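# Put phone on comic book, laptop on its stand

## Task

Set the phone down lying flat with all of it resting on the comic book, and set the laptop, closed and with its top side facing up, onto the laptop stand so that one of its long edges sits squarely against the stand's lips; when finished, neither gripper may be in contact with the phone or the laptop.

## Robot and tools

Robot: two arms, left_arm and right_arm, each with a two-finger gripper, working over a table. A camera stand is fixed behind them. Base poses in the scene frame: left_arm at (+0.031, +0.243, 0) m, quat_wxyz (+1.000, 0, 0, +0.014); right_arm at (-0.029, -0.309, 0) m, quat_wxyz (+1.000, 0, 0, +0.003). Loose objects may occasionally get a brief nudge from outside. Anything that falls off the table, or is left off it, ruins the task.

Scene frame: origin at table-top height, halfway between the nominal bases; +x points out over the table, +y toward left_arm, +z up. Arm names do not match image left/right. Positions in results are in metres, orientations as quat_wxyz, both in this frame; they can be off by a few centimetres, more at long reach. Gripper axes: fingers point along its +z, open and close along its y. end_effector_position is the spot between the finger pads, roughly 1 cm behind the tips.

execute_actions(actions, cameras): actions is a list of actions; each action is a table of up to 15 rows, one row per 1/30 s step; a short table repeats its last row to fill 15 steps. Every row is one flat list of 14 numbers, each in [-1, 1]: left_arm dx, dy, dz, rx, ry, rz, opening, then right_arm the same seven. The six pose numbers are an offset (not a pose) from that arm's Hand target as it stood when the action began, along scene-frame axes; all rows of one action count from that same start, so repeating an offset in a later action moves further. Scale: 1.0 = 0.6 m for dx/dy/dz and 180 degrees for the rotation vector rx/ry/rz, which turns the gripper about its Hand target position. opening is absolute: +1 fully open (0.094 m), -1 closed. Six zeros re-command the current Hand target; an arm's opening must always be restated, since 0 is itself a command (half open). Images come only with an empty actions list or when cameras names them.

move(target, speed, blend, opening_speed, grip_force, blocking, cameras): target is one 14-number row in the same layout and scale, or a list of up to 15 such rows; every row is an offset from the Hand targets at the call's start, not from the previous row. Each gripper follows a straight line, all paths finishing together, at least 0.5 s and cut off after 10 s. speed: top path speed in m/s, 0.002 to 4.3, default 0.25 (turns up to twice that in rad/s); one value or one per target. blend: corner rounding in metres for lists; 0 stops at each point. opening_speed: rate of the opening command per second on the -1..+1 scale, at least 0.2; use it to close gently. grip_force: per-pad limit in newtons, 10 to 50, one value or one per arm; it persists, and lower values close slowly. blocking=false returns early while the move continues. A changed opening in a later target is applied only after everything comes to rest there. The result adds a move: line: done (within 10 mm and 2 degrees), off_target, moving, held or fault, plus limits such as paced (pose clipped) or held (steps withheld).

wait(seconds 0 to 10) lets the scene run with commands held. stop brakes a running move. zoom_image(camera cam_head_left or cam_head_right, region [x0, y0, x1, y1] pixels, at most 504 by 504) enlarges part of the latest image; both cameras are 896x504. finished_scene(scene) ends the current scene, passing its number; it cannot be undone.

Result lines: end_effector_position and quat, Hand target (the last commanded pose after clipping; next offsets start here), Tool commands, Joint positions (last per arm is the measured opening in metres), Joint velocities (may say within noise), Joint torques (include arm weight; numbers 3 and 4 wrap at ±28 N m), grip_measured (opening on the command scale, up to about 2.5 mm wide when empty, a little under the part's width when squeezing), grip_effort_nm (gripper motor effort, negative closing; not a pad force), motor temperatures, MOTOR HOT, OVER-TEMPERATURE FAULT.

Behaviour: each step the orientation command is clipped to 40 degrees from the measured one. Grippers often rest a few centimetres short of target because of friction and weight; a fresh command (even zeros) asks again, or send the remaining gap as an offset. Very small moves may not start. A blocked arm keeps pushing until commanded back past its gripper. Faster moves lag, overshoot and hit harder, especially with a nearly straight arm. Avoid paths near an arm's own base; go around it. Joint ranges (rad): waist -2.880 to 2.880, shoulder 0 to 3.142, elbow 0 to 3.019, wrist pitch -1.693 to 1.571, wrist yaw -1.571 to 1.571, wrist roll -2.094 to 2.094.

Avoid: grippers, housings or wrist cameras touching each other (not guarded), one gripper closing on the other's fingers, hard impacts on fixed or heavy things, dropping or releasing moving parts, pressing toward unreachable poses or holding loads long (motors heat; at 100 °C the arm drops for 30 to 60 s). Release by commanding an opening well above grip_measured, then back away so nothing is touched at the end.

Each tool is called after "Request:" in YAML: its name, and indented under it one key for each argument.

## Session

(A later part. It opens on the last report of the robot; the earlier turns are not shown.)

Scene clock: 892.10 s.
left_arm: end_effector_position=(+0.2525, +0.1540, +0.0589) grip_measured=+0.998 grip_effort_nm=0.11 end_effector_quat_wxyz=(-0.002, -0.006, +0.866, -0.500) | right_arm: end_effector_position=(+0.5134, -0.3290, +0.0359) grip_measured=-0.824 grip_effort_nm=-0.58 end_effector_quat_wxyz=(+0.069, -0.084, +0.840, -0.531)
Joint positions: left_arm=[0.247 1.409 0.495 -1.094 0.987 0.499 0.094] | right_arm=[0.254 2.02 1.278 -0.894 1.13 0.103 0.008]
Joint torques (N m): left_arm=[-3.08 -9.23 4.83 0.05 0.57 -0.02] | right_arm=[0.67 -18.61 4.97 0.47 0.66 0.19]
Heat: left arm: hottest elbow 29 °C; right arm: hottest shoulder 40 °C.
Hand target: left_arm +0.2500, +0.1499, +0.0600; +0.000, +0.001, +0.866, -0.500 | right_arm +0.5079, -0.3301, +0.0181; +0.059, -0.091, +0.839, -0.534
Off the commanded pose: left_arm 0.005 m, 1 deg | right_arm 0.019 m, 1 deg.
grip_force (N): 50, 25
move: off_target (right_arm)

Request:
move:
  target: [0, 0, 0, 0, 0, 0, 1, 0, 0, 0.01, 0, 0, 0, -0.4]
  speed: 0.05
  opening_speed: 0.25
  cameras: ["cam_head_right"]

Request:
zoom_image:
  camera: "cam_head_right"
  region: [500, 170, 620, 250]

Scene clock: 906.03 s.
left_arm: end_effector_position=(+0.2525, +0.1540, +0.0589) grip_measured=+0.998 grip_effort_nm=0.11 end_effector_quat_wxyz=(-0.002, -0.006, +0.866, -0.500) | right_arm: end_effector_position=(+0.5134, -0.3289, +0.0359) grip_measured=-0.402 grip_effort_nm=0.06 end_effector_quat_wxyz=(+0.069, -0.084, +0.840, -0.531)
Joint positions: left_arm=[0.247 1.409 0.495 -1.094 0.987 0.499 0.094] | right_arm=[0.254 2.02 1.278 -0.894 1.13 0.102 0.028]
Joint torques (N m): left_arm=[-2.9 -9.58 4.75 -0.08 0.63 -0.02] | right_arm=[0.56 -19.43 5.14 0.17 0.67 0.23]
Heat: left arm: hottest elbow 29 °C; right arm: hottest shoulder 41 °C.
Hand target: left_arm +0.2500, +0.1499, +0.0600; +0.000, +0.001, +0.866, -0.500 | right_arm +0.5079, -0.3301, +0.0242; +0.059, -0.091, +0.839, -0.534
Off the commanded pose: left_arm 0.005 m, 1 deg | right_arm 0.013 m, 1 deg.
grip_force (N): 50, 25
move: off_target (right_arm)
Images, in order (width x height): cam_head_right 896x504.

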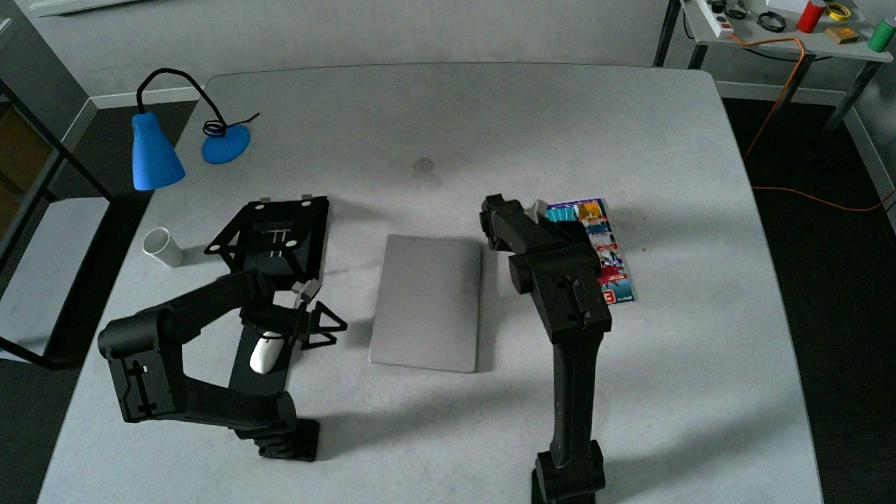

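Scaled by 4.200.

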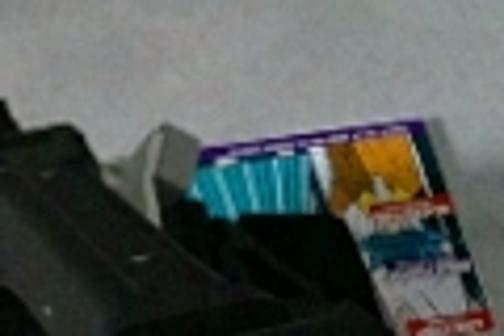

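Request:
move:
  target: [0, 0, 0, 0, 0, 0, 1, -0.0123, 0.0572, 0.003, 0, 0, 0, -0.4]
  speed: 0.04
  cameras: ["all"]

Request:
zoom_image:
  camera: "cam_head_right"
  region: [480, 170, 640, 320]

Scene clock: 920.87 s.
left_arm: end_effector_position=(+0.2525, +0.1540, +0.0589) grip_measured=+0.998 grip_effort_nm=0.11 end_effector_quat_wxyz=(-0.002, -0.006, +0.866, -0.500) | right_arm: end_effector_position=(+0.4916, -0.3045, +0.0292) grip_measured=-0.401 grip_effort_nm=0.06 end_effector_quat_wxyz=(+0.055, -0.089, +0.839, -0.534)
Joint positions: left_arm=[0.247 1.409 0.495 -1.094 0.987 0.499 0.094] | right_arm=[0.311 2.037 1.278 -1.037 1.12 0.247 0.028]
Joint torques (N m): left_arm=[-2.37 -9.23 4.86 -0.01 0.6 0.01] | right_arm=[1.38 -18.73 7.98 -0.54 0.61 0.28]
Heat: left arm: hottest elbow 29 °C; right arm: hottest shoulder 41 °C.
Hand target: left_arm +0.2500, +0.1499, +0.0600; +0.000, +0.001, +0.866, -0.500 | right_arm +0.5005, -0.2957, +0.0260; +0.059, -0.091, +0.839, -0.534
Off the commanded pose: left_arm 0.005 m, 1 deg | right_arm 0.013 m, 0 deg.
grip_force (N): 50, 25
move: off_target (right_arm)

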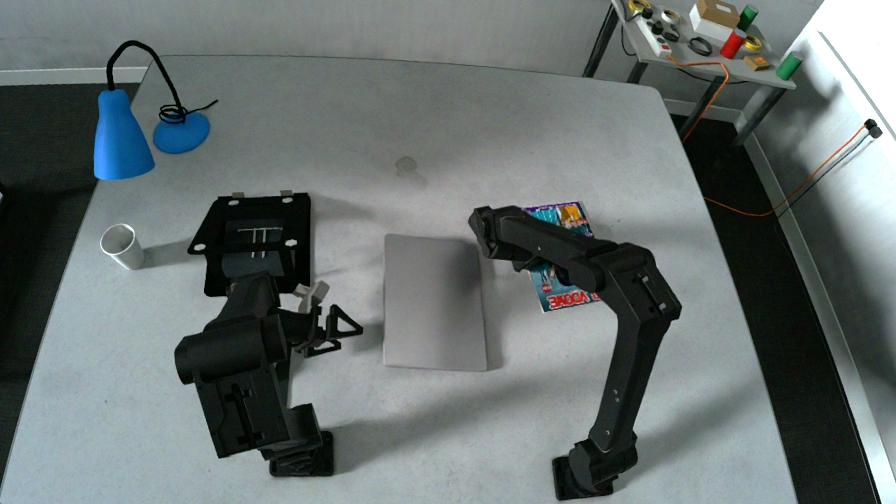

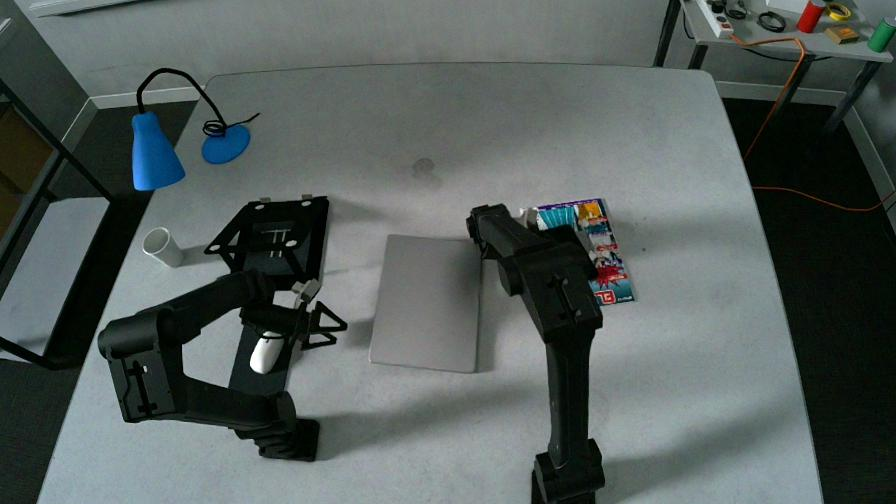

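Scaled by 3.150.

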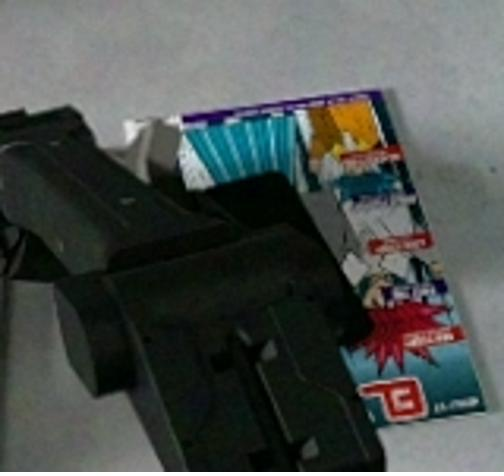

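Request:
move:
  target: [0, 0, 0, 0, 0, 0, 1, -0.015, 0.098, 0.006, 0, 0, 0, -0.4]
  speed: 0.05
  cameras: ["all"]

Request:
zoom_image:
  camera: "cam_head_right"
  region: [480, 170, 640, 320]

Scene clock: 929.87 s.
left_arm: end_effector_position=(+0.2525, +0.1540, +0.0589) grip_measured=+0.998 grip_effort_nm=0.11 end_effector_quat_wxyz=(-0.002, -0.006, +0.866, -0.500) | right_arm: end_effector_position=(+0.4778, -0.2486, +0.0299) grip_measured=-0.401 grip_effort_nm=0.06 end_effector_quat_wxyz=(+0.049, -0.093, +0.838, -0.535)
Joint positions: left_arm=[0.247 1.409 0.495 -1.094 0.987 0.499 0.094] | right_arm=[0.421 2.091 1.359 -1.284 1.084 0.476 0.028]
Joint torques (N m): left_arm=[-2.26 -9.41 4.88 -0.1 0.64 0] | right_arm=[1.26 -19.19 9.1 -0.95 0.54 0.27]
Heat: left arm: hottest elbow 29 °C; right arm: hottest shoulder 40 °C.
Hand target: left_arm +0.2500, +0.1499, +0.0600; +0.000, +0.001, +0.866, -0.500 | right_arm +0.4916, -0.2369, +0.0295; +0.059, -0.091, +0.839, -0.534
Off the commanded pose: left_arm 0.005 m, 1 deg | right_arm 0.018 m, 1 deg.
grip_force (N): 50, 25
move: off_target (right_arm)

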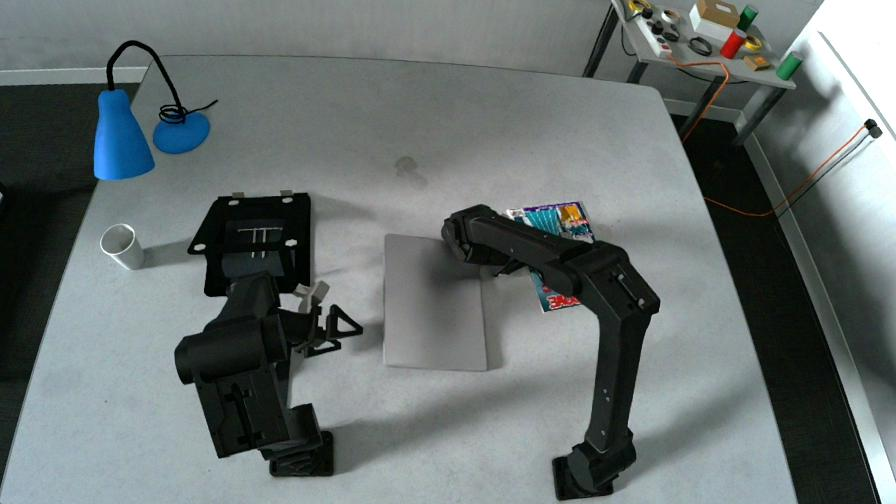

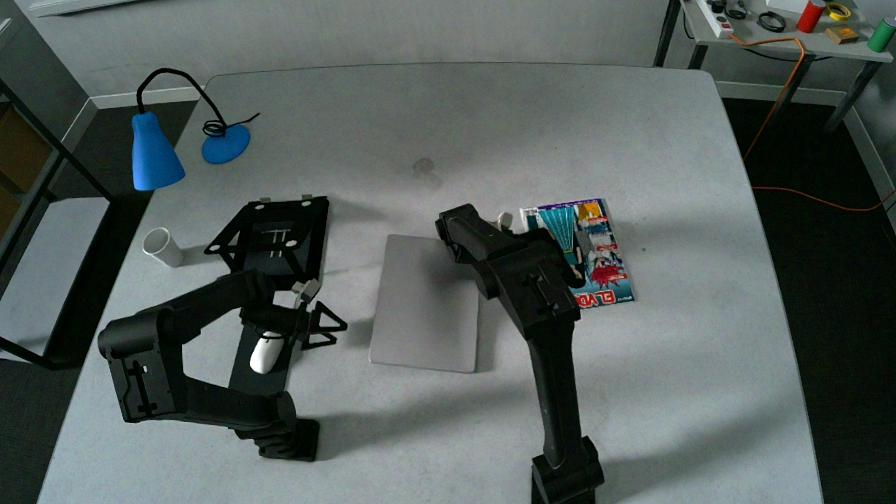

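Scaled by 3.150.

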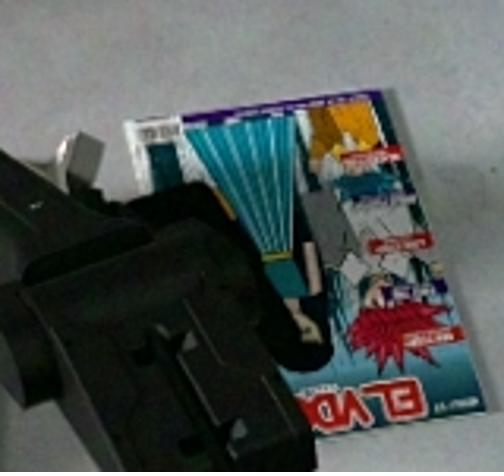

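Request:
zoom_image:
  camera: "cam_head_left"
  region: [440, 180, 640, 330]

Request:
zoom_image:
  camera: "cam_head_right"
  region: [500, 190, 600, 310]

Scaled by 2.520.

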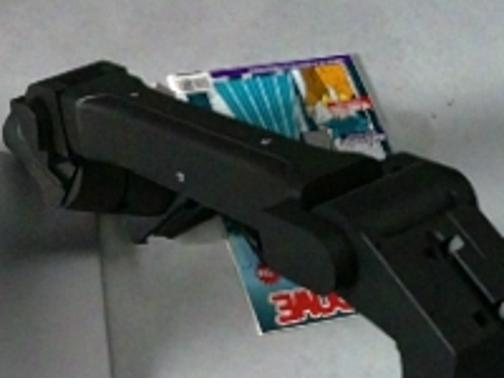

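Scaled by 4.200.

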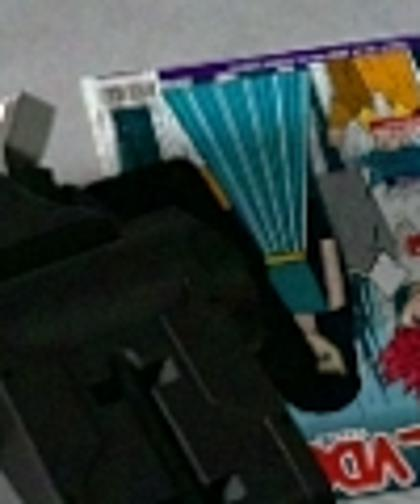

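Request:
move:
  target: [0, 0, 0, 0, 0, 0, 1, -0.023, -0.0195, 0.005, 0, 0, 0, -1]
  speed: 0.05
  opening_speed: 0.4
  cameras: ["cam_head_right"]

Request:
zoom_image:
  camera: "cam_head_right"
  region: [480, 180, 640, 330]

Scene clock: 963.00 s.
left_arm: end_effector_position=(+0.2525, +0.1540, +0.0589) grip_measured=+0.998 grip_effort_nm=0.12 end_effector_quat_wxyz=(-0.002, -0.006, +0.866, -0.500) | right_arm: end_effector_position=(+0.4810, -0.2484, +0.0309) grip_measured=-0.807 grip_effort_nm=-0.56 end_effector_quat_wxyz=(+0.055, -0.097, +0.835, -0.539)
Joint positions: left_arm=[0.247 1.409 0.495 -1.094 0.987 0.499 0.094] | right_arm=[0.421 2.091 1.359 -1.269 1.098 0.46 0.009]
Joint torques (N m): left_arm=[-2.84 -10.23 4.77 0.09 0.63 -0.01] | right_arm=[0.62 -22.24 4.63 -0.17 0.19 0.26]
Heat: left arm: hottest elbow 29 °C; right arm: hottest shoulder 42 °C.
Hand target: left_arm +0.2500, +0.1499, +0.0600; +0.000, +0.001, +0.866, -0.500 | right_arm +0.4778, -0.2486, +0.0326; +0.059, -0.091, +0.839, -0.534
Off the commanded pose: left_arm 0.005 m, 1 deg | right_arm 0.004 m, 1 deg.
grip_force (N): 50, 25
move: done
Images, in order (width x height): cam_head_right 896x504.

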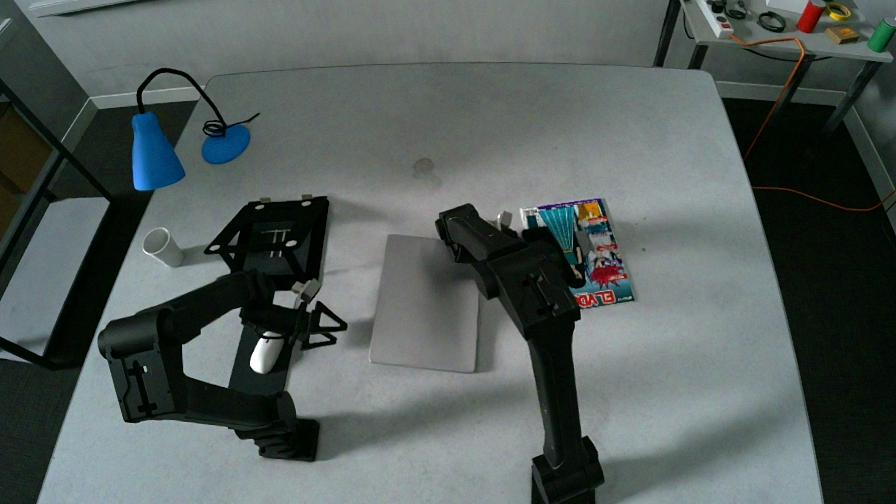

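Scaled by 3.150.

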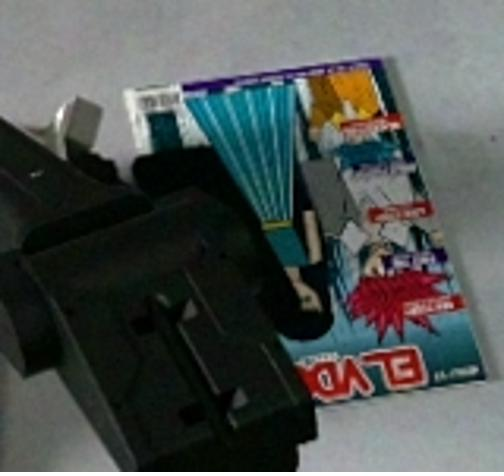

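Request:
move:
  target:
    - [0, 0, 0, 0, 0, 0, 1, 0.0, 0.0, 0.04, 0, 0, 0, -1]
    - [0, 0, 0, 0, 0, 0, 1, 0.063, -0.125, 0.045, 0, 0, 0, -1]
  speed: 0.12
  blend: [0.008, 0]
  cameras: ["all"]

Request:
zoom_image:
  camera: "cam_head_right"
  region: [480, 180, 640, 330]

Scene clock: 1002.17 s.
left_arm: end_effector_position=(+0.2525, +0.1540, +0.0589) grip_measured=+0.998 grip_effort_nm=0.11 end_effector_quat_wxyz=(-0.002, -0.006, +0.866, -0.500) | right_arm: end_effector_position=(+0.5142, -0.3206, +0.0427) grip_measured=-0.825 grip_effort_nm=-0.58 end_effector_quat_wxyz=(+0.046, -0.099, +0.839, -0.534)
Joint positions: left_arm=[0.247 1.409 0.495 -1.094 0.987 0.499 0.094] | right_arm=[0.268 2.034 1.324 -1.008 1.126 0.131 0.008]
Joint torques (N m): left_arm=[-2.37 -9.52 4.86 -0.01 0.65 0.01] | right_arm=[0.26 -24.35 5.48 0.24 0.79 0.2]
Heat: left arm: hottest elbow 29 °C; right arm: hottest shoulder 44 °C.
Hand target: left_arm +0.2500, +0.1499, +0.0600; +0.000, +0.001, +0.866, -0.500 | right_arm +0.5154, -0.3236, +0.0596; +0.059, -0.091, +0.839, -0.534
Off the commanded pose: left_arm 0.005 m, 1 deg | right_arm 0.017 m, 2 deg.
grip_force (N): 50, 25
move: off_target (right_arm)

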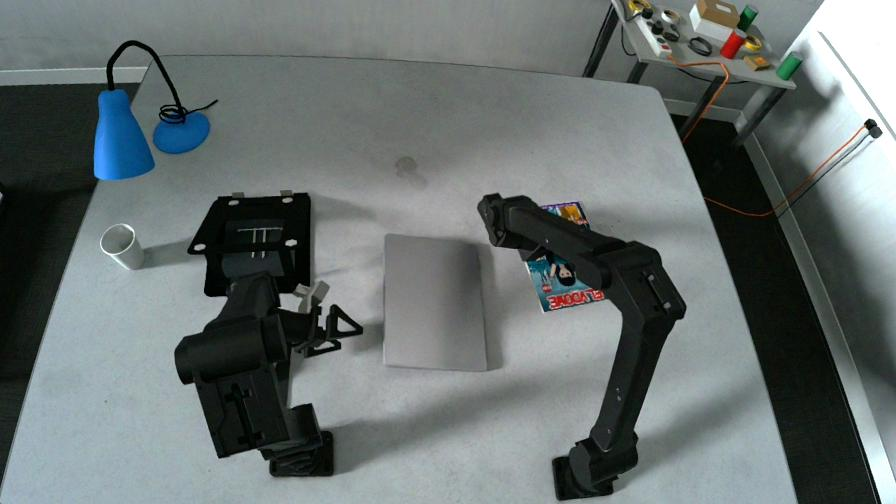

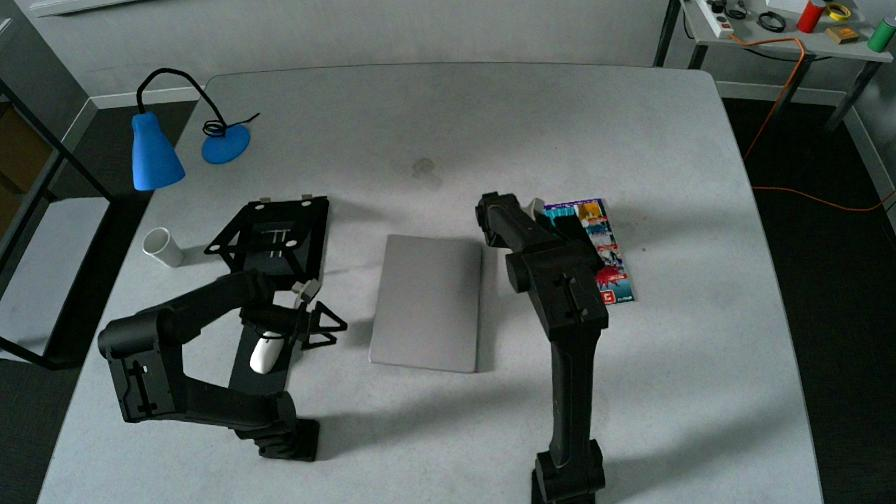

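Scaled by 3.150.

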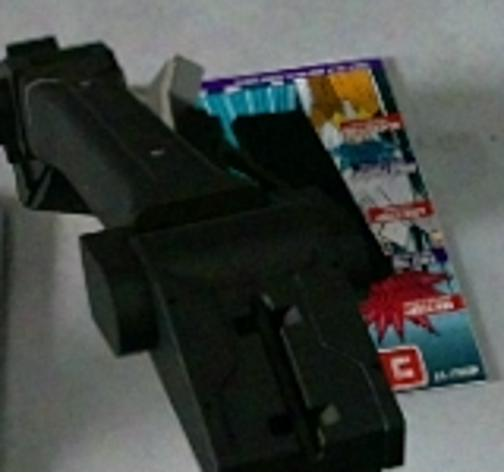

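Request:
move:
  target: [0, 0, 0, 0, 0, 0, 1, 0, -0.01, -0.038, 0, 0, 0, -1]
  speed: 0.08

Scene clock: 1019.20 s.
left_arm: end_effector_position=(+0.2525, +0.1540, +0.0589) grip_measured=+0.998 grip_effort_nm=0.11 end_effector_quat_wxyz=(-0.002, -0.006, +0.866, -0.500) | right_arm: end_effector_position=(+0.5170, -0.3228, +0.0386) grip_measured=-0.825 grip_effort_nm=-0.58 end_effector_quat_wxyz=(+0.055, -0.102, +0.836, -0.537)
Joint positions: left_arm=[0.247 1.409 0.495 -1.094 0.987 0.499 0.094] | right_arm=[0.264 2.034 1.307 -0.944 1.137 0.092 0.008]
Joint torques (N m): left_arm=[-3.49 -9.64 4.9 0.23 0.62 -0.03] | right_arm=[-0.32 -21.54 5.24 0.53 0.42 0.29]
Heat: left arm: hottest elbow 29 °C; right arm: hottest shoulder 44 °C.
Hand target: left_arm +0.2500, +0.1499, +0.0600; +0.000, +0.001, +0.866, -0.500 | right_arm +0.5155, -0.3297, +0.0367; +0.059, -0.091, +0.839, -0.534
Off the commanded pose: left_arm 0.005 m, 1 deg | right_arm 0.007 m, 1 deg.
grip_force (N): 50, 25
move: done

Request:
move:
  target: [0, 0, 0, 0, 0, 0, 1, 0, -0.005, -0.015, 0, 0, 0, -1]
  speed: 0.08

Scene clock: 1021.90 s.
left_arm: end_effector_position=(+0.2525, +0.1540, +0.0589) grip_measured=+0.998 grip_effort_nm=0.11 end_effector_quat_wxyz=(-0.002, -0.006, +0.866, -0.500) | right_arm: end_effector_position=(+0.5192, -0.3236, +0.0376) grip_measured=-0.825 grip_effort_nm=-0.58 end_effector_quat_wxyz=(+0.061, -0.101, +0.835, -0.538)
Joint positions: left_arm=[0.247 1.409 0.495 -1.094 0.987 0.499 0.094] | right_arm=[0.263 2.034 1.301 -0.913 1.143 0.075 0.008]
Joint torques (N m): left_arm=[-2.84 -9.05 4.9 0.03 0.62 0] | right_arm=[-0.56 -20.48 4.97 0.62 0.24 0.37]
Heat: left arm: hottest elbow 29 °C; right arm: hottest shoulder 44 °C.
Hand target: left_arm +0.2500, +0.1499, +0.0600; +0.000, +0.001, +0.866, -0.500 | right_arm +0.5155, -0.3325, +0.0277; +0.059, -0.091, +0.839, -0.534
Off the commanded pose: left_arm 0.005 m, 1 deg | right_arm 0.014 m, 1 deg.
grip_force (N): 50, 25
move: off_target (right_arm)

Request:
move:
  target: [0, 0, 0, 0, 0, 0, 1, -0.005, -0.01, -0.015, 0, 0, 0, -1]
  speed: 0.08
  cameras: ["cam_head_right"]

Request:
zoom_image:
  camera: "cam_head_right"
  region: [480, 180, 640, 330]

Scene clock: 1025.60 s.
left_arm: end_effector_position=(+0.2525, +0.1540, +0.0589) grip_measured=+0.998 grip_effort_nm=0.11 end_effector_quat_wxyz=(-0.002, -0.006, +0.866, -0.500) | right_arm: end_effector_position=(+0.5193, -0.3263, +0.0343) grip_measured=-0.825 grip_effort_nm=-0.58 end_effector_quat_wxyz=(+0.065, -0.104, +0.832, -0.542)
Joint positions: left_arm=[0.247 1.409 0.495 -1.094 0.987 0.499 0.094] | right_arm=[0.259 2.034 1.284 -0.868 1.154 0.046 0.008]
Joint torques (N m): left_arm=[-2.32 -9.05 4.9 0.16 0.59 -0.04] | right_arm=[-0.97 -19.96 4.52 0.76 -0.1 0.37]
Heat: left arm: hottest elbow 29 °C; right arm: hottest shoulder 44 °C.
Hand target: left_arm +0.2500, +0.1499, +0.0600; +0.000, +0.001, +0.866, -0.500 | right_arm +0.5125, -0.3385, +0.0188; +0.059, -0.091, +0.839, -0.534
Off the commanded pose: left_arm 0.005 m, 1 deg | right_arm 0.021 m, 2 deg.
grip_force (N): 50, 25
move: off_target (right_arm)
Images, in order (width x height): cam_head_right 896x504.

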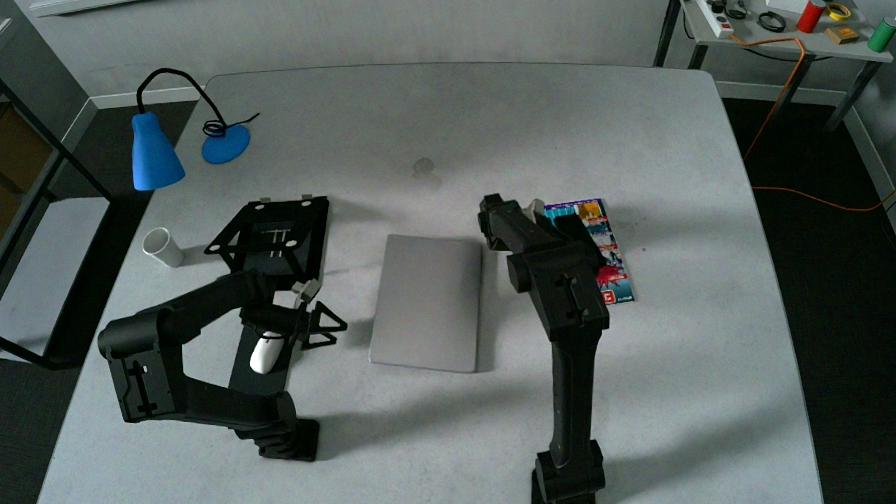

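Scaled by 3.150.

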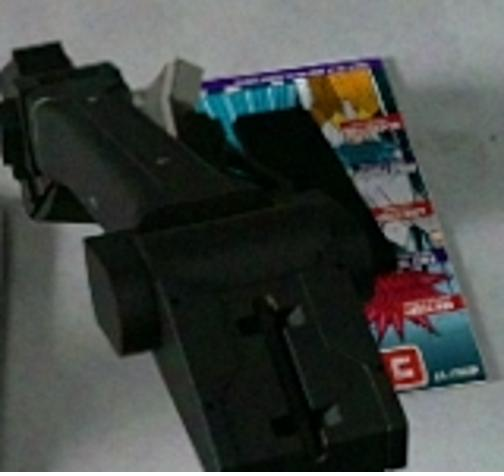

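Request:
move:
  target: [0, 0, 0, 0, 0, 0, 1, 0.0113, 0.0203, 0.0325, 0, 0, 0, -0.45]
  speed: 0.05
  opening_speed: 0.3
  cameras: ["cam_head_right"]

Request:
zoom_image:
  camera: "cam_head_right"
  region: [480, 180, 640, 330]

Scene clock: 1034.67 s.
left_arm: end_effector_position=(+0.2525, +0.1540, +0.0589) grip_measured=+0.998 grip_effort_nm=0.11 end_effector_quat_wxyz=(-0.002, -0.006, +0.866, -0.500) | right_arm: end_effector_position=(+0.5098, -0.3271, +0.0314) grip_measured=-0.452 grip_effort_nm=0.06 end_effector_quat_wxyz=(+0.051, -0.100, +0.838, -0.535)
Joint positions: left_arm=[0.247 1.409 0.495 -1.094 0.987 0.499 0.094] | right_arm=[0.259 2.034 1.284 -0.93 1.131 0.096 0.026]
Joint torques (N m): left_arm=[-2.37 -9.11 4.9 0.08 0.59 0] | right_arm=[0.32 -20.95 7.88 -0.34 0.62 0.29]
Heat: left arm: hottest elbow 29 °C; right arm: hottest shoulder 43 °C.
Hand target: left_arm +0.2500, +0.1499, +0.0600; +0.000, +0.001, +0.866, -0.500 | right_arm +0.5193, -0.3263, +0.0382; +0.059, -0.091, +0.839, -0.534
Off the commanded pose: left_arm 0.005 m, 1 deg | right_arm 0.012 m, 1 deg.
grip_force (N): 50, 25
move: off_target (right_arm)
Images, in order (width x height): cam_head_right 896x504.

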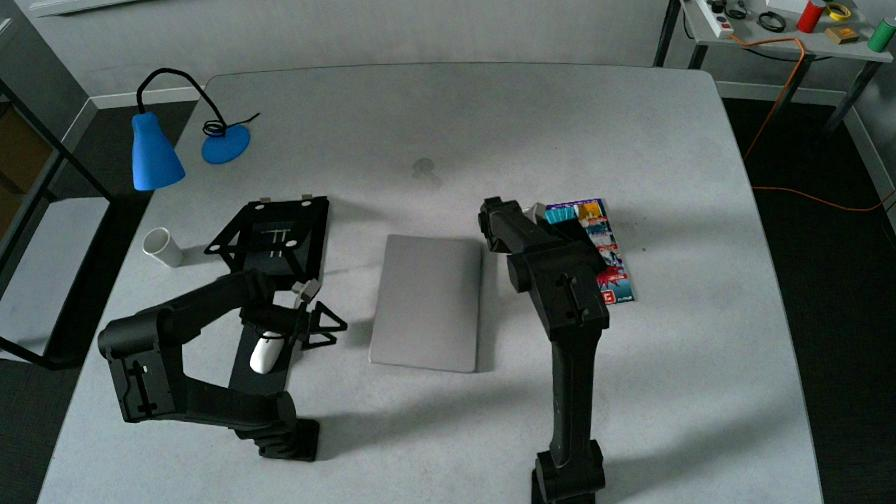

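Scaled by 3.150.

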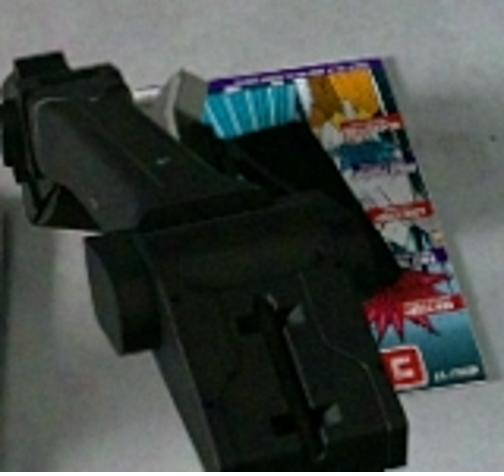

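Request:
execute_actions:
  actions:
    - [[0,0,0,0,0,0,1,-0.0067,0.0325,0.005,0,0,0,-0.45],[0,0,0,0,0,0,1,-0.0117,0.0567,0.01,0,0,0,-0.45],[0,0,0,0,0,0,1,-0.0167,0.0808,0.0167,0,0,0,-0.45],[0,0,0,0,0,0,1,-0.0217,0.105,0.0267,0,0,0,-0.45],[0,0,0,0,0,0,1,-0.0267,0.1292,0.04,0,0,0,-0.45],[0,0,0,0,0,0,1,-0.03,0.145,0.0533,0,0,0,-0.45],[0,0,0,0,0,0,1,-0.0333,0.1617,0.0667,0,0,0,-0.45]]
  cameras: ["all"]

Request:
zoom_image:
  camera: "cam_head_right"
  region: [480, 180, 640, 330]

Scene clock: 1043.90 s.
left_arm: end_effector_position=(+0.2525, +0.1540, +0.0589) grip_measured=+0.998 grip_effort_nm=0.11 end_effector_quat_wxyz=(-0.002, -0.006, +0.866, -0.500) | right_arm: end_effector_position=(+0.4854, -0.2309, +0.0736) grip_measured=-0.451 grip_effort_nm=0.06 end_effector_quat_wxyz=(+0.058, -0.109, +0.837, -0.534)
Joint positions: left_arm=[0.247 1.409 0.495 -1.094 0.987 0.499 0.094] | right_arm=[0.448 2.034 1.407 -1.371 1.087 0.454 0.026]
Joint torques (N m): left_arm=[-2.02 -9.47 4.6 -0.06 0.6 -0.03] | right_arm=[-0.15 -20.78 9.31 -0.84 0.47 0.27]
Heat: left arm: hottest elbow 29 °C; right arm: hottest shoulder 43 °C.
Hand target: left_arm +0.2500, +0.1499, +0.0600; +0.000, +0.001, +0.866, -0.500 | right_arm +0.4993, -0.2294, +0.0782; +0.059, -0.091, +0.839, -0.534
Off the commanded pose: left_arm 0.005 m, 1 deg | right_arm 0.015 m, 2 deg.
grip_force (N): 50, 25

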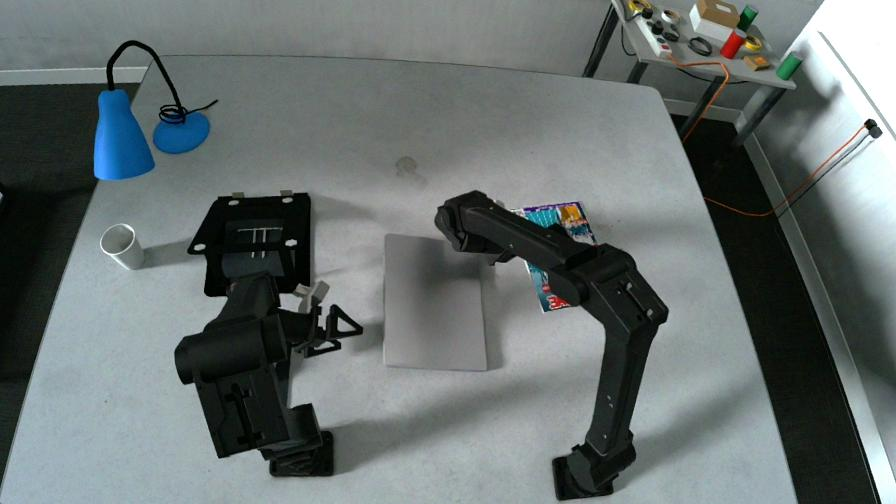

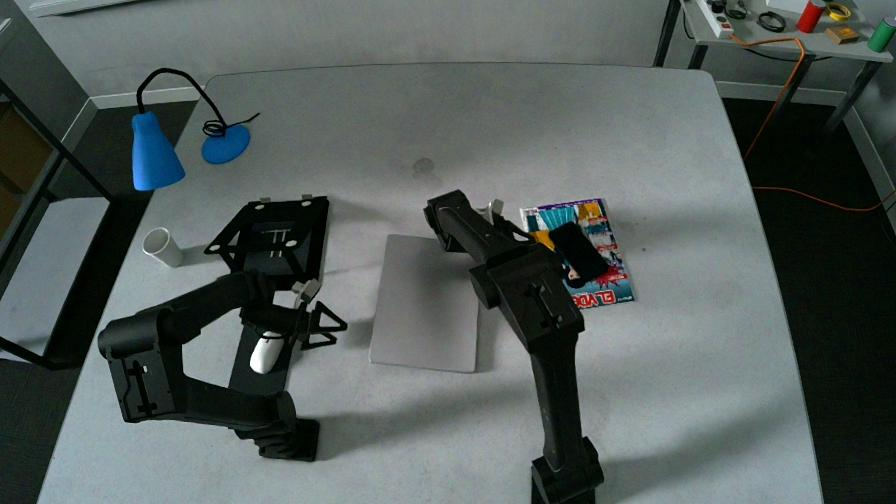

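Scaled by 3.150.

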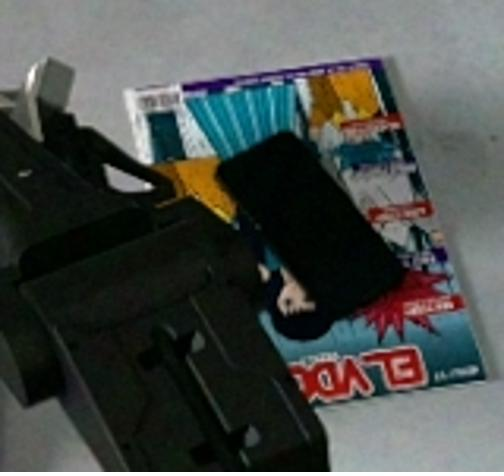

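Request:
zoom_image:
  camera: "cam_head_right"
  region: [360, 330, 420, 380]

Request:
zoom_image:
  camera: "cam_head_left"
  region: [440, 340, 500, 380]

Request:
zoom_image:
  camera: "cam_head_right"
  region: [360, 220, 500, 380]

Scaled by 8.400.

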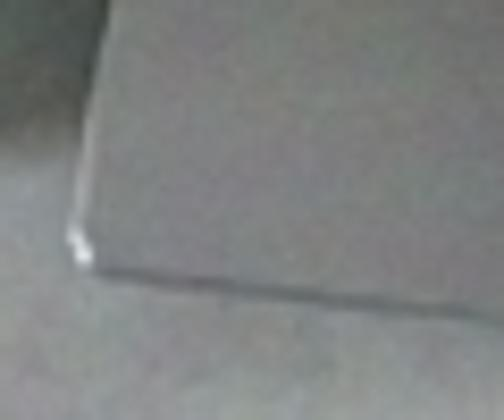

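Scaled by 8.400.

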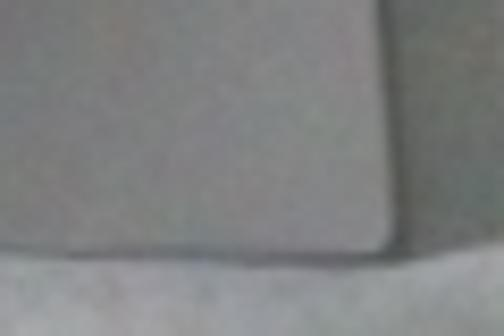

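Scaled by 3.150.

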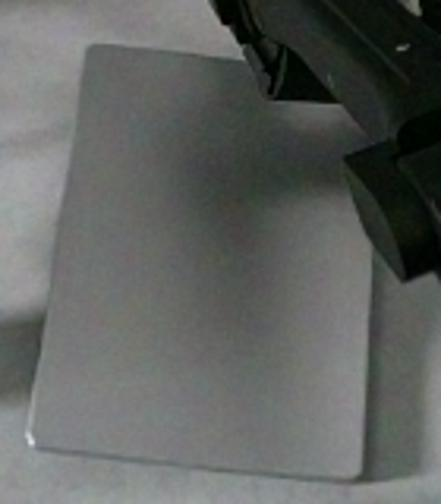

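Request:
move:
  target: [0.1633, -0.0415, -0.02, 0, 0, 0, -1, -0.2322, -0.051, 0.0697, 0.691, 0.0757, -0.0386, -1]
  speed: 0.4
  cameras: ["all"]

Scene clock: 1476.53 s.
left_arm: end_effector_position=(+0.3200, +0.1275, +0.0403) grip_measured=-0.981 grip_effort_nm=-1.00 end_effector_quat_wxyz=(-0.022, -0.019, +0.865, -0.502) | right_arm: end_effector_position=(+0.3615, -0.2567, +0.1276) grip_measured=-0.991 grip_effort_nm=-0.50 end_effector_quat_wxyz=(+0.010, -0.010, +0.868, +0.496)
Joint positions: left_arm=[0.095 1.573 0.623 -0.869 1.034 0.22 0.001] | right_arm=[-0.249 1.638 1.028 -1.336 -0.993 -0.471 0]
Joint torques (N m): left_arm=[-3.14 -9 11.3 0.43 0.59 -0.06] | right_arm=[-0.15 -13.51 6.15 -0.79 -0.52 -0.01]
Motor temperatures (°C): left_arm=[22 26 30 23 28 23 26] | right_arm=[26 43 45 25 25 23 25]
Heat: left arm: hottest elbow 30 °C; right arm: hottest elbow 45 °C.
Hand target: left_arm +0.3479, +0.1250, +0.0480; +0.000, +0.000, +0.866, -0.500 | right_arm +0.3599, -0.2599, +0.1200; -0.001, +0.000, +0.866, +0.500
Off the commanded pose: left_arm 0.029 m, 3 deg | right_arm 0.008 m, 2 deg.
grip_force (N): 50, 25
move: off_target (left_arm)

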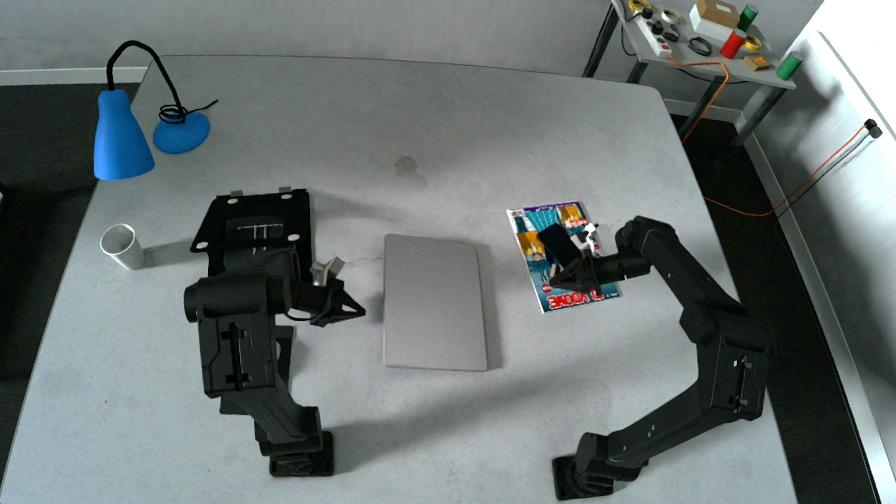

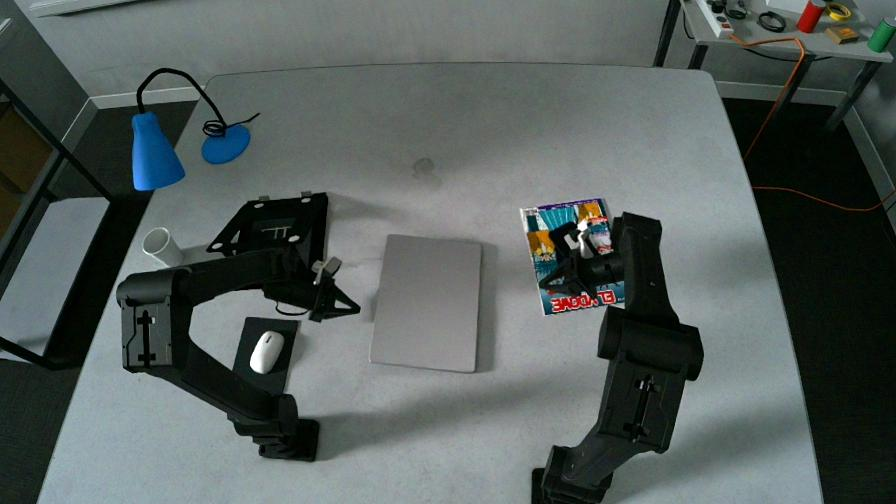

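Request:
zoom_image:
  camera: "cam_head_right"
  region: [200, 180, 380, 340]

Request:
zoom_image:
  camera: "cam_head_left"
  region: [180, 180, 400, 340]

Scaled by 2.800.

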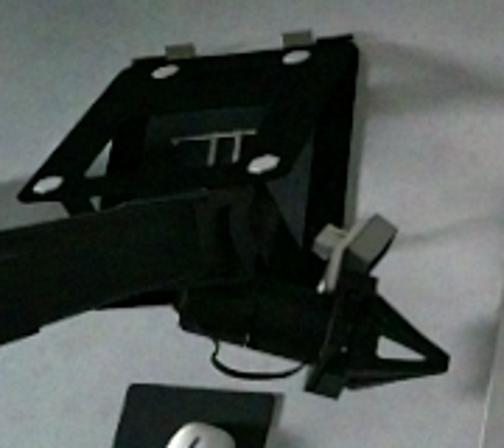

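Scaled by 2.291.

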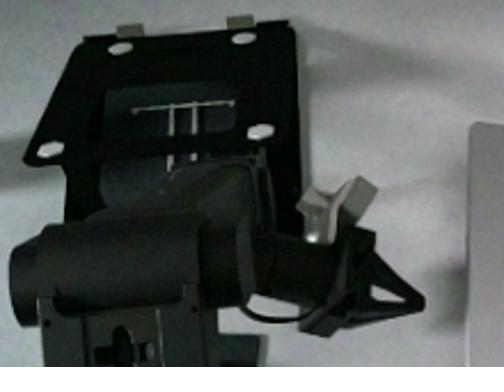

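Request:
move:
  target: [0.0367, -0.0333, -0.025, 0, 0, 0, -1, 0, 0.075, -0.125, 0, 0, 0, -1]
  speed: 0.15
  cameras: ["all"]

Scene clock: 1490.03 s.
left_arm: end_effector_position=(+0.3450, +0.1099, +0.0270) grip_measured=-0.981 grip_effort_nm=-1.00 end_effector_quat_wxyz=(-0.017, -0.017, +0.866, -0.500) | right_arm: end_effector_position=(+0.3656, -0.2199, +0.0546) grip_measured=-0.991 grip_effort_nm=-0.50 end_effector_quat_wxyz=(+0.013, -0.005, +0.867, +0.498)
Joint positions: left_arm=[0.029 1.633 0.655 -0.718 1.043 0.092 0.001] | right_arm=[-0.158 1.736 0.919 -0.978 -1.028 -0.291 0]
Joint torques (N m): left_arm=[-3.37 -10.7 10.65 0.57 0.62 0.05] | right_arm=[1.2 -13.68 4.46 0.16 -0.57 0.15]
Heat: left arm: hottest elbow 31 °C; right arm: hottest shoulder 42 °C.
Hand target: left_arm +0.3699, +0.1050, +0.0330; +0.000, +0.001, +0.866, -0.500 | right_arm +0.3600, -0.2150, +0.0450; +0.000, +0.000, +0.866, +0.500
Off the commanded pose: left_arm 0.026 m, 3 deg | right_arm 0.012 m, 2 deg.
grip_force (N): 50, 25
move: off_target (left_arm, right_arm)

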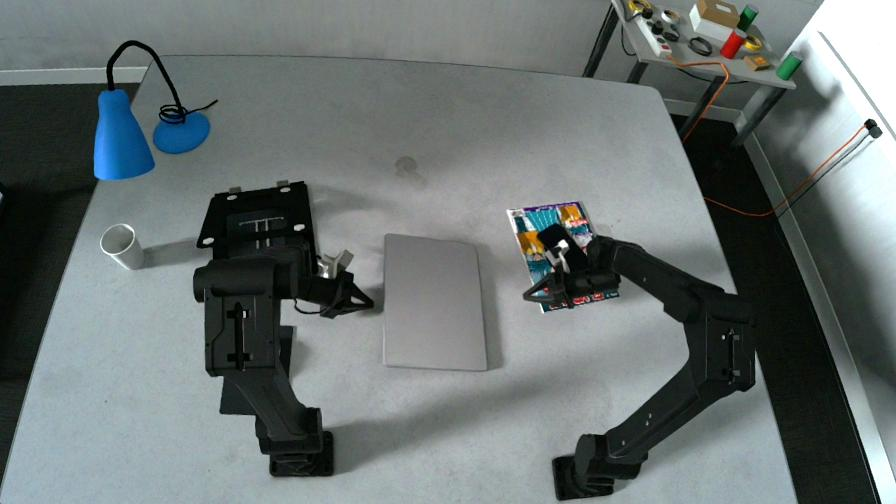

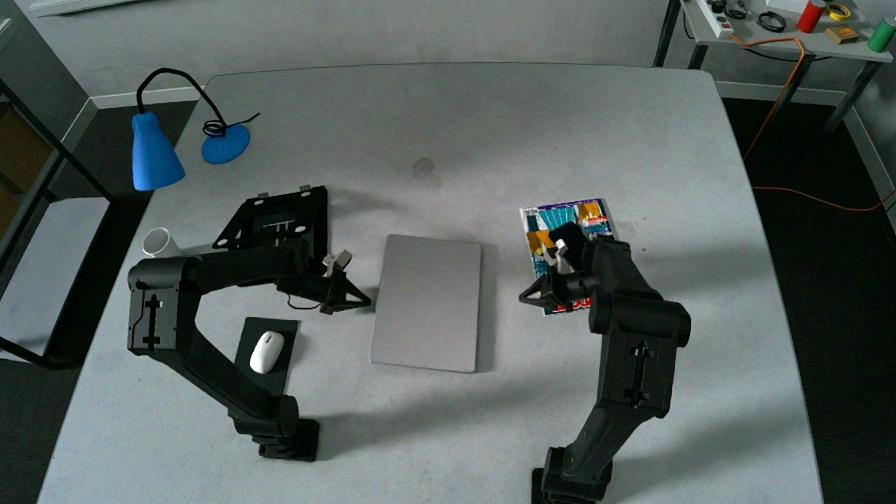

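Request:
move:
  target:
    - [-0.1, 0.025, 0.05, 0.333, 0, 0, -1, 0, 0, 0, 0, 0, 0, -1]
    - [-0.0333, 0.0167, -0.005, 0.333, 0, 0, -1, 0, 0, 0, 0, 0, 0, -1]
  speed: 0.3
  blend: [0.02, 0]
  cameras: ["all"]

Scene clock: 1505.37 s.
left_arm: end_effector_position=(+0.3197, +0.1250, +0.0166) grip_measured=-0.981 grip_effort_nm=-1.00 end_effector_quat_wxyz=(-0.030, +0.006, +0.999, +0.010) | right_arm: end_effector_position=(+0.3656, -0.2199, +0.0546) grip_measured=-0.991 grip_effort_nm=-0.50 end_effector_quat_wxyz=(+0.012, -0.004, +0.867, +0.498)
Joint positions: left_arm=[-0.412 1.44 0.724 -0.918 0.004 -0.37 0.001] | right_arm=[-0.158 1.736 0.919 -0.978 -1.028 -0.29 0]
Joint torques (N m): left_arm=[-1.2 -9.88 13.04 0.54 -0.16 -0.08] | right_arm=[1.32 -13.74 4.49 0.17 -0.57 0.16]
Motor temperatures (°C): left_arm=[22 26 31 23 28 23 27] | right_arm=[26 42 40 25 25 23 25]
Heat: left arm: hottest elbow 31 °C; right arm: hottest shoulder 42 °C.
Hand target: left_arm +0.3500, +0.1150, +0.0300; +0.000, +0.000, +1.000, +0.000 | right_arm +0.3600, -0.2150, +0.0450; -0.001, +0.000, +0.866, +0.500
Off the commanded pose: left_arm 0.035 m, 4 deg | right_arm 0.012 m, 2 deg.
grip_force (N): 50, 25
move: off_target (left_arm, right_arm)

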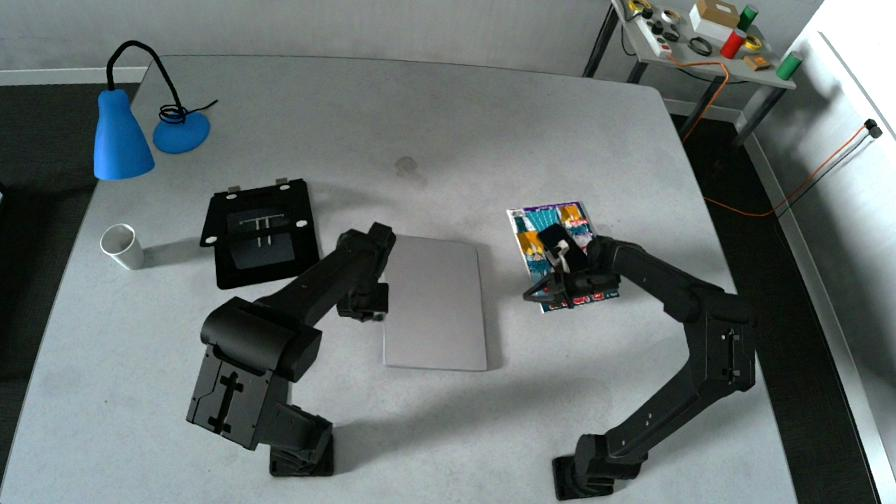

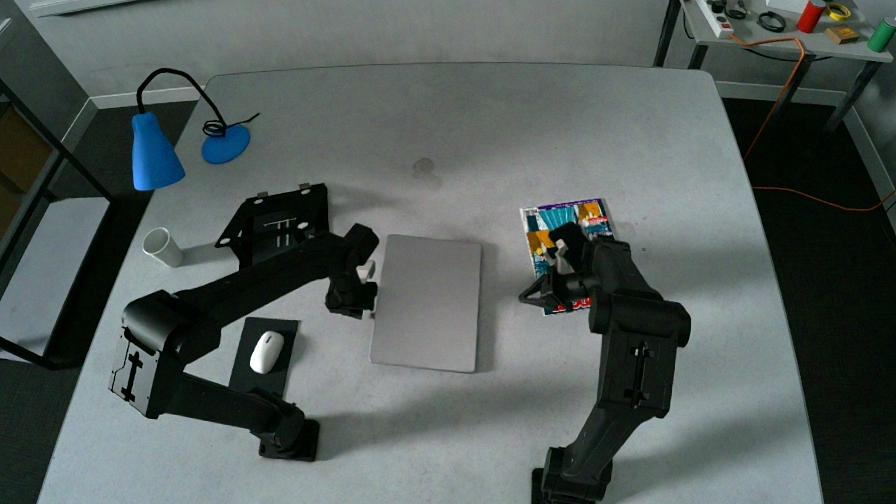

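Request:
move:
  target:
    - [0.0633, 0.005, 0.0067, 0, 0, 0, -1, 0, 0, 0, 0, 0, 0, -1]
    - [0.0633, -0.165, 0.0067, 0, 0, 0, -1, 0, 0, 0, 0, 0, 0, -1]
  speed: [0.2, 0.1]
  blend: [0.01, 0]
  cameras: ["all"]

Scene clock: 1513.33 s.
left_arm: end_effector_position=(+0.3647, +0.0442, +0.0180) grip_measured=-0.981 grip_effort_nm=-0.99 end_effector_quat_wxyz=(-0.024, -0.005, +1.000, +0.017) | right_arm: end_effector_position=(+0.3656, -0.2199, +0.0546) grip_measured=-0.991 grip_effort_nm=-0.50 end_effector_quat_wxyz=(+0.012, -0.004, +0.867, +0.498)
Joint positions: left_arm=[-0.566 1.615 0.934 -0.949 -0.005 -0.548 0.001] | right_arm=[-0.158 1.736 0.919 -0.978 -1.028 -0.29 0]
Joint torques (N m): left_arm=[-3.9 -12.63 14.6 0.2 0.17 -0.18] | right_arm=[1.2 -13.74 4.48 0.17 -0.56 0.16]
Heat: left arm: hottest elbow 33 °C; right arm: hottest shoulder 41 °C.
Hand target: left_arm +0.3880, +0.0160, +0.0340; +0.000, +0.000, +1.000, +0.000 | right_arm +0.3600, -0.2150, +0.0450; -0.001, +0.000, +0.866, +0.500
Off the commanded pose: left_arm 0.040 m, 3 deg | right_arm 0.012 m, 2 deg.
grip_force (N): 50, 25
move: off_target (left_arm, right_arm)

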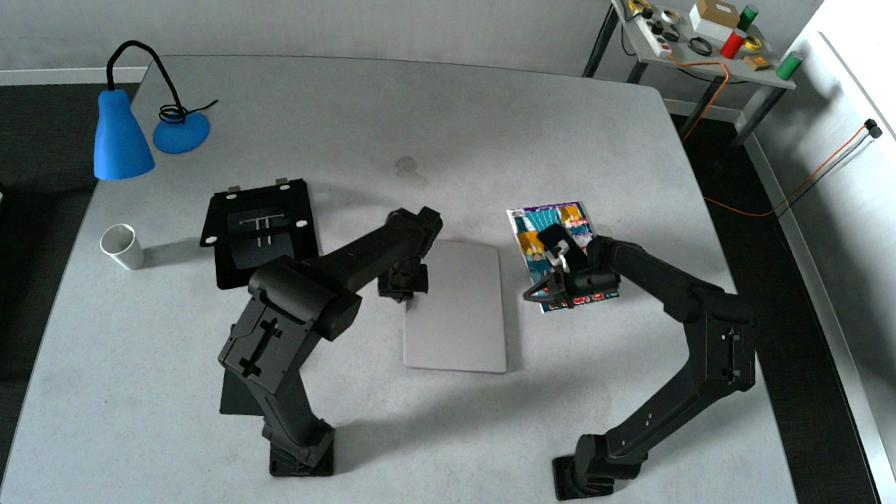

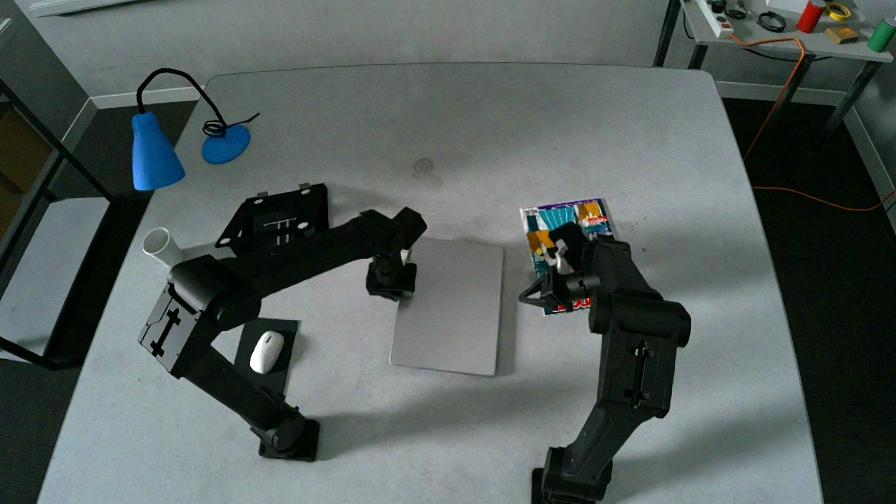

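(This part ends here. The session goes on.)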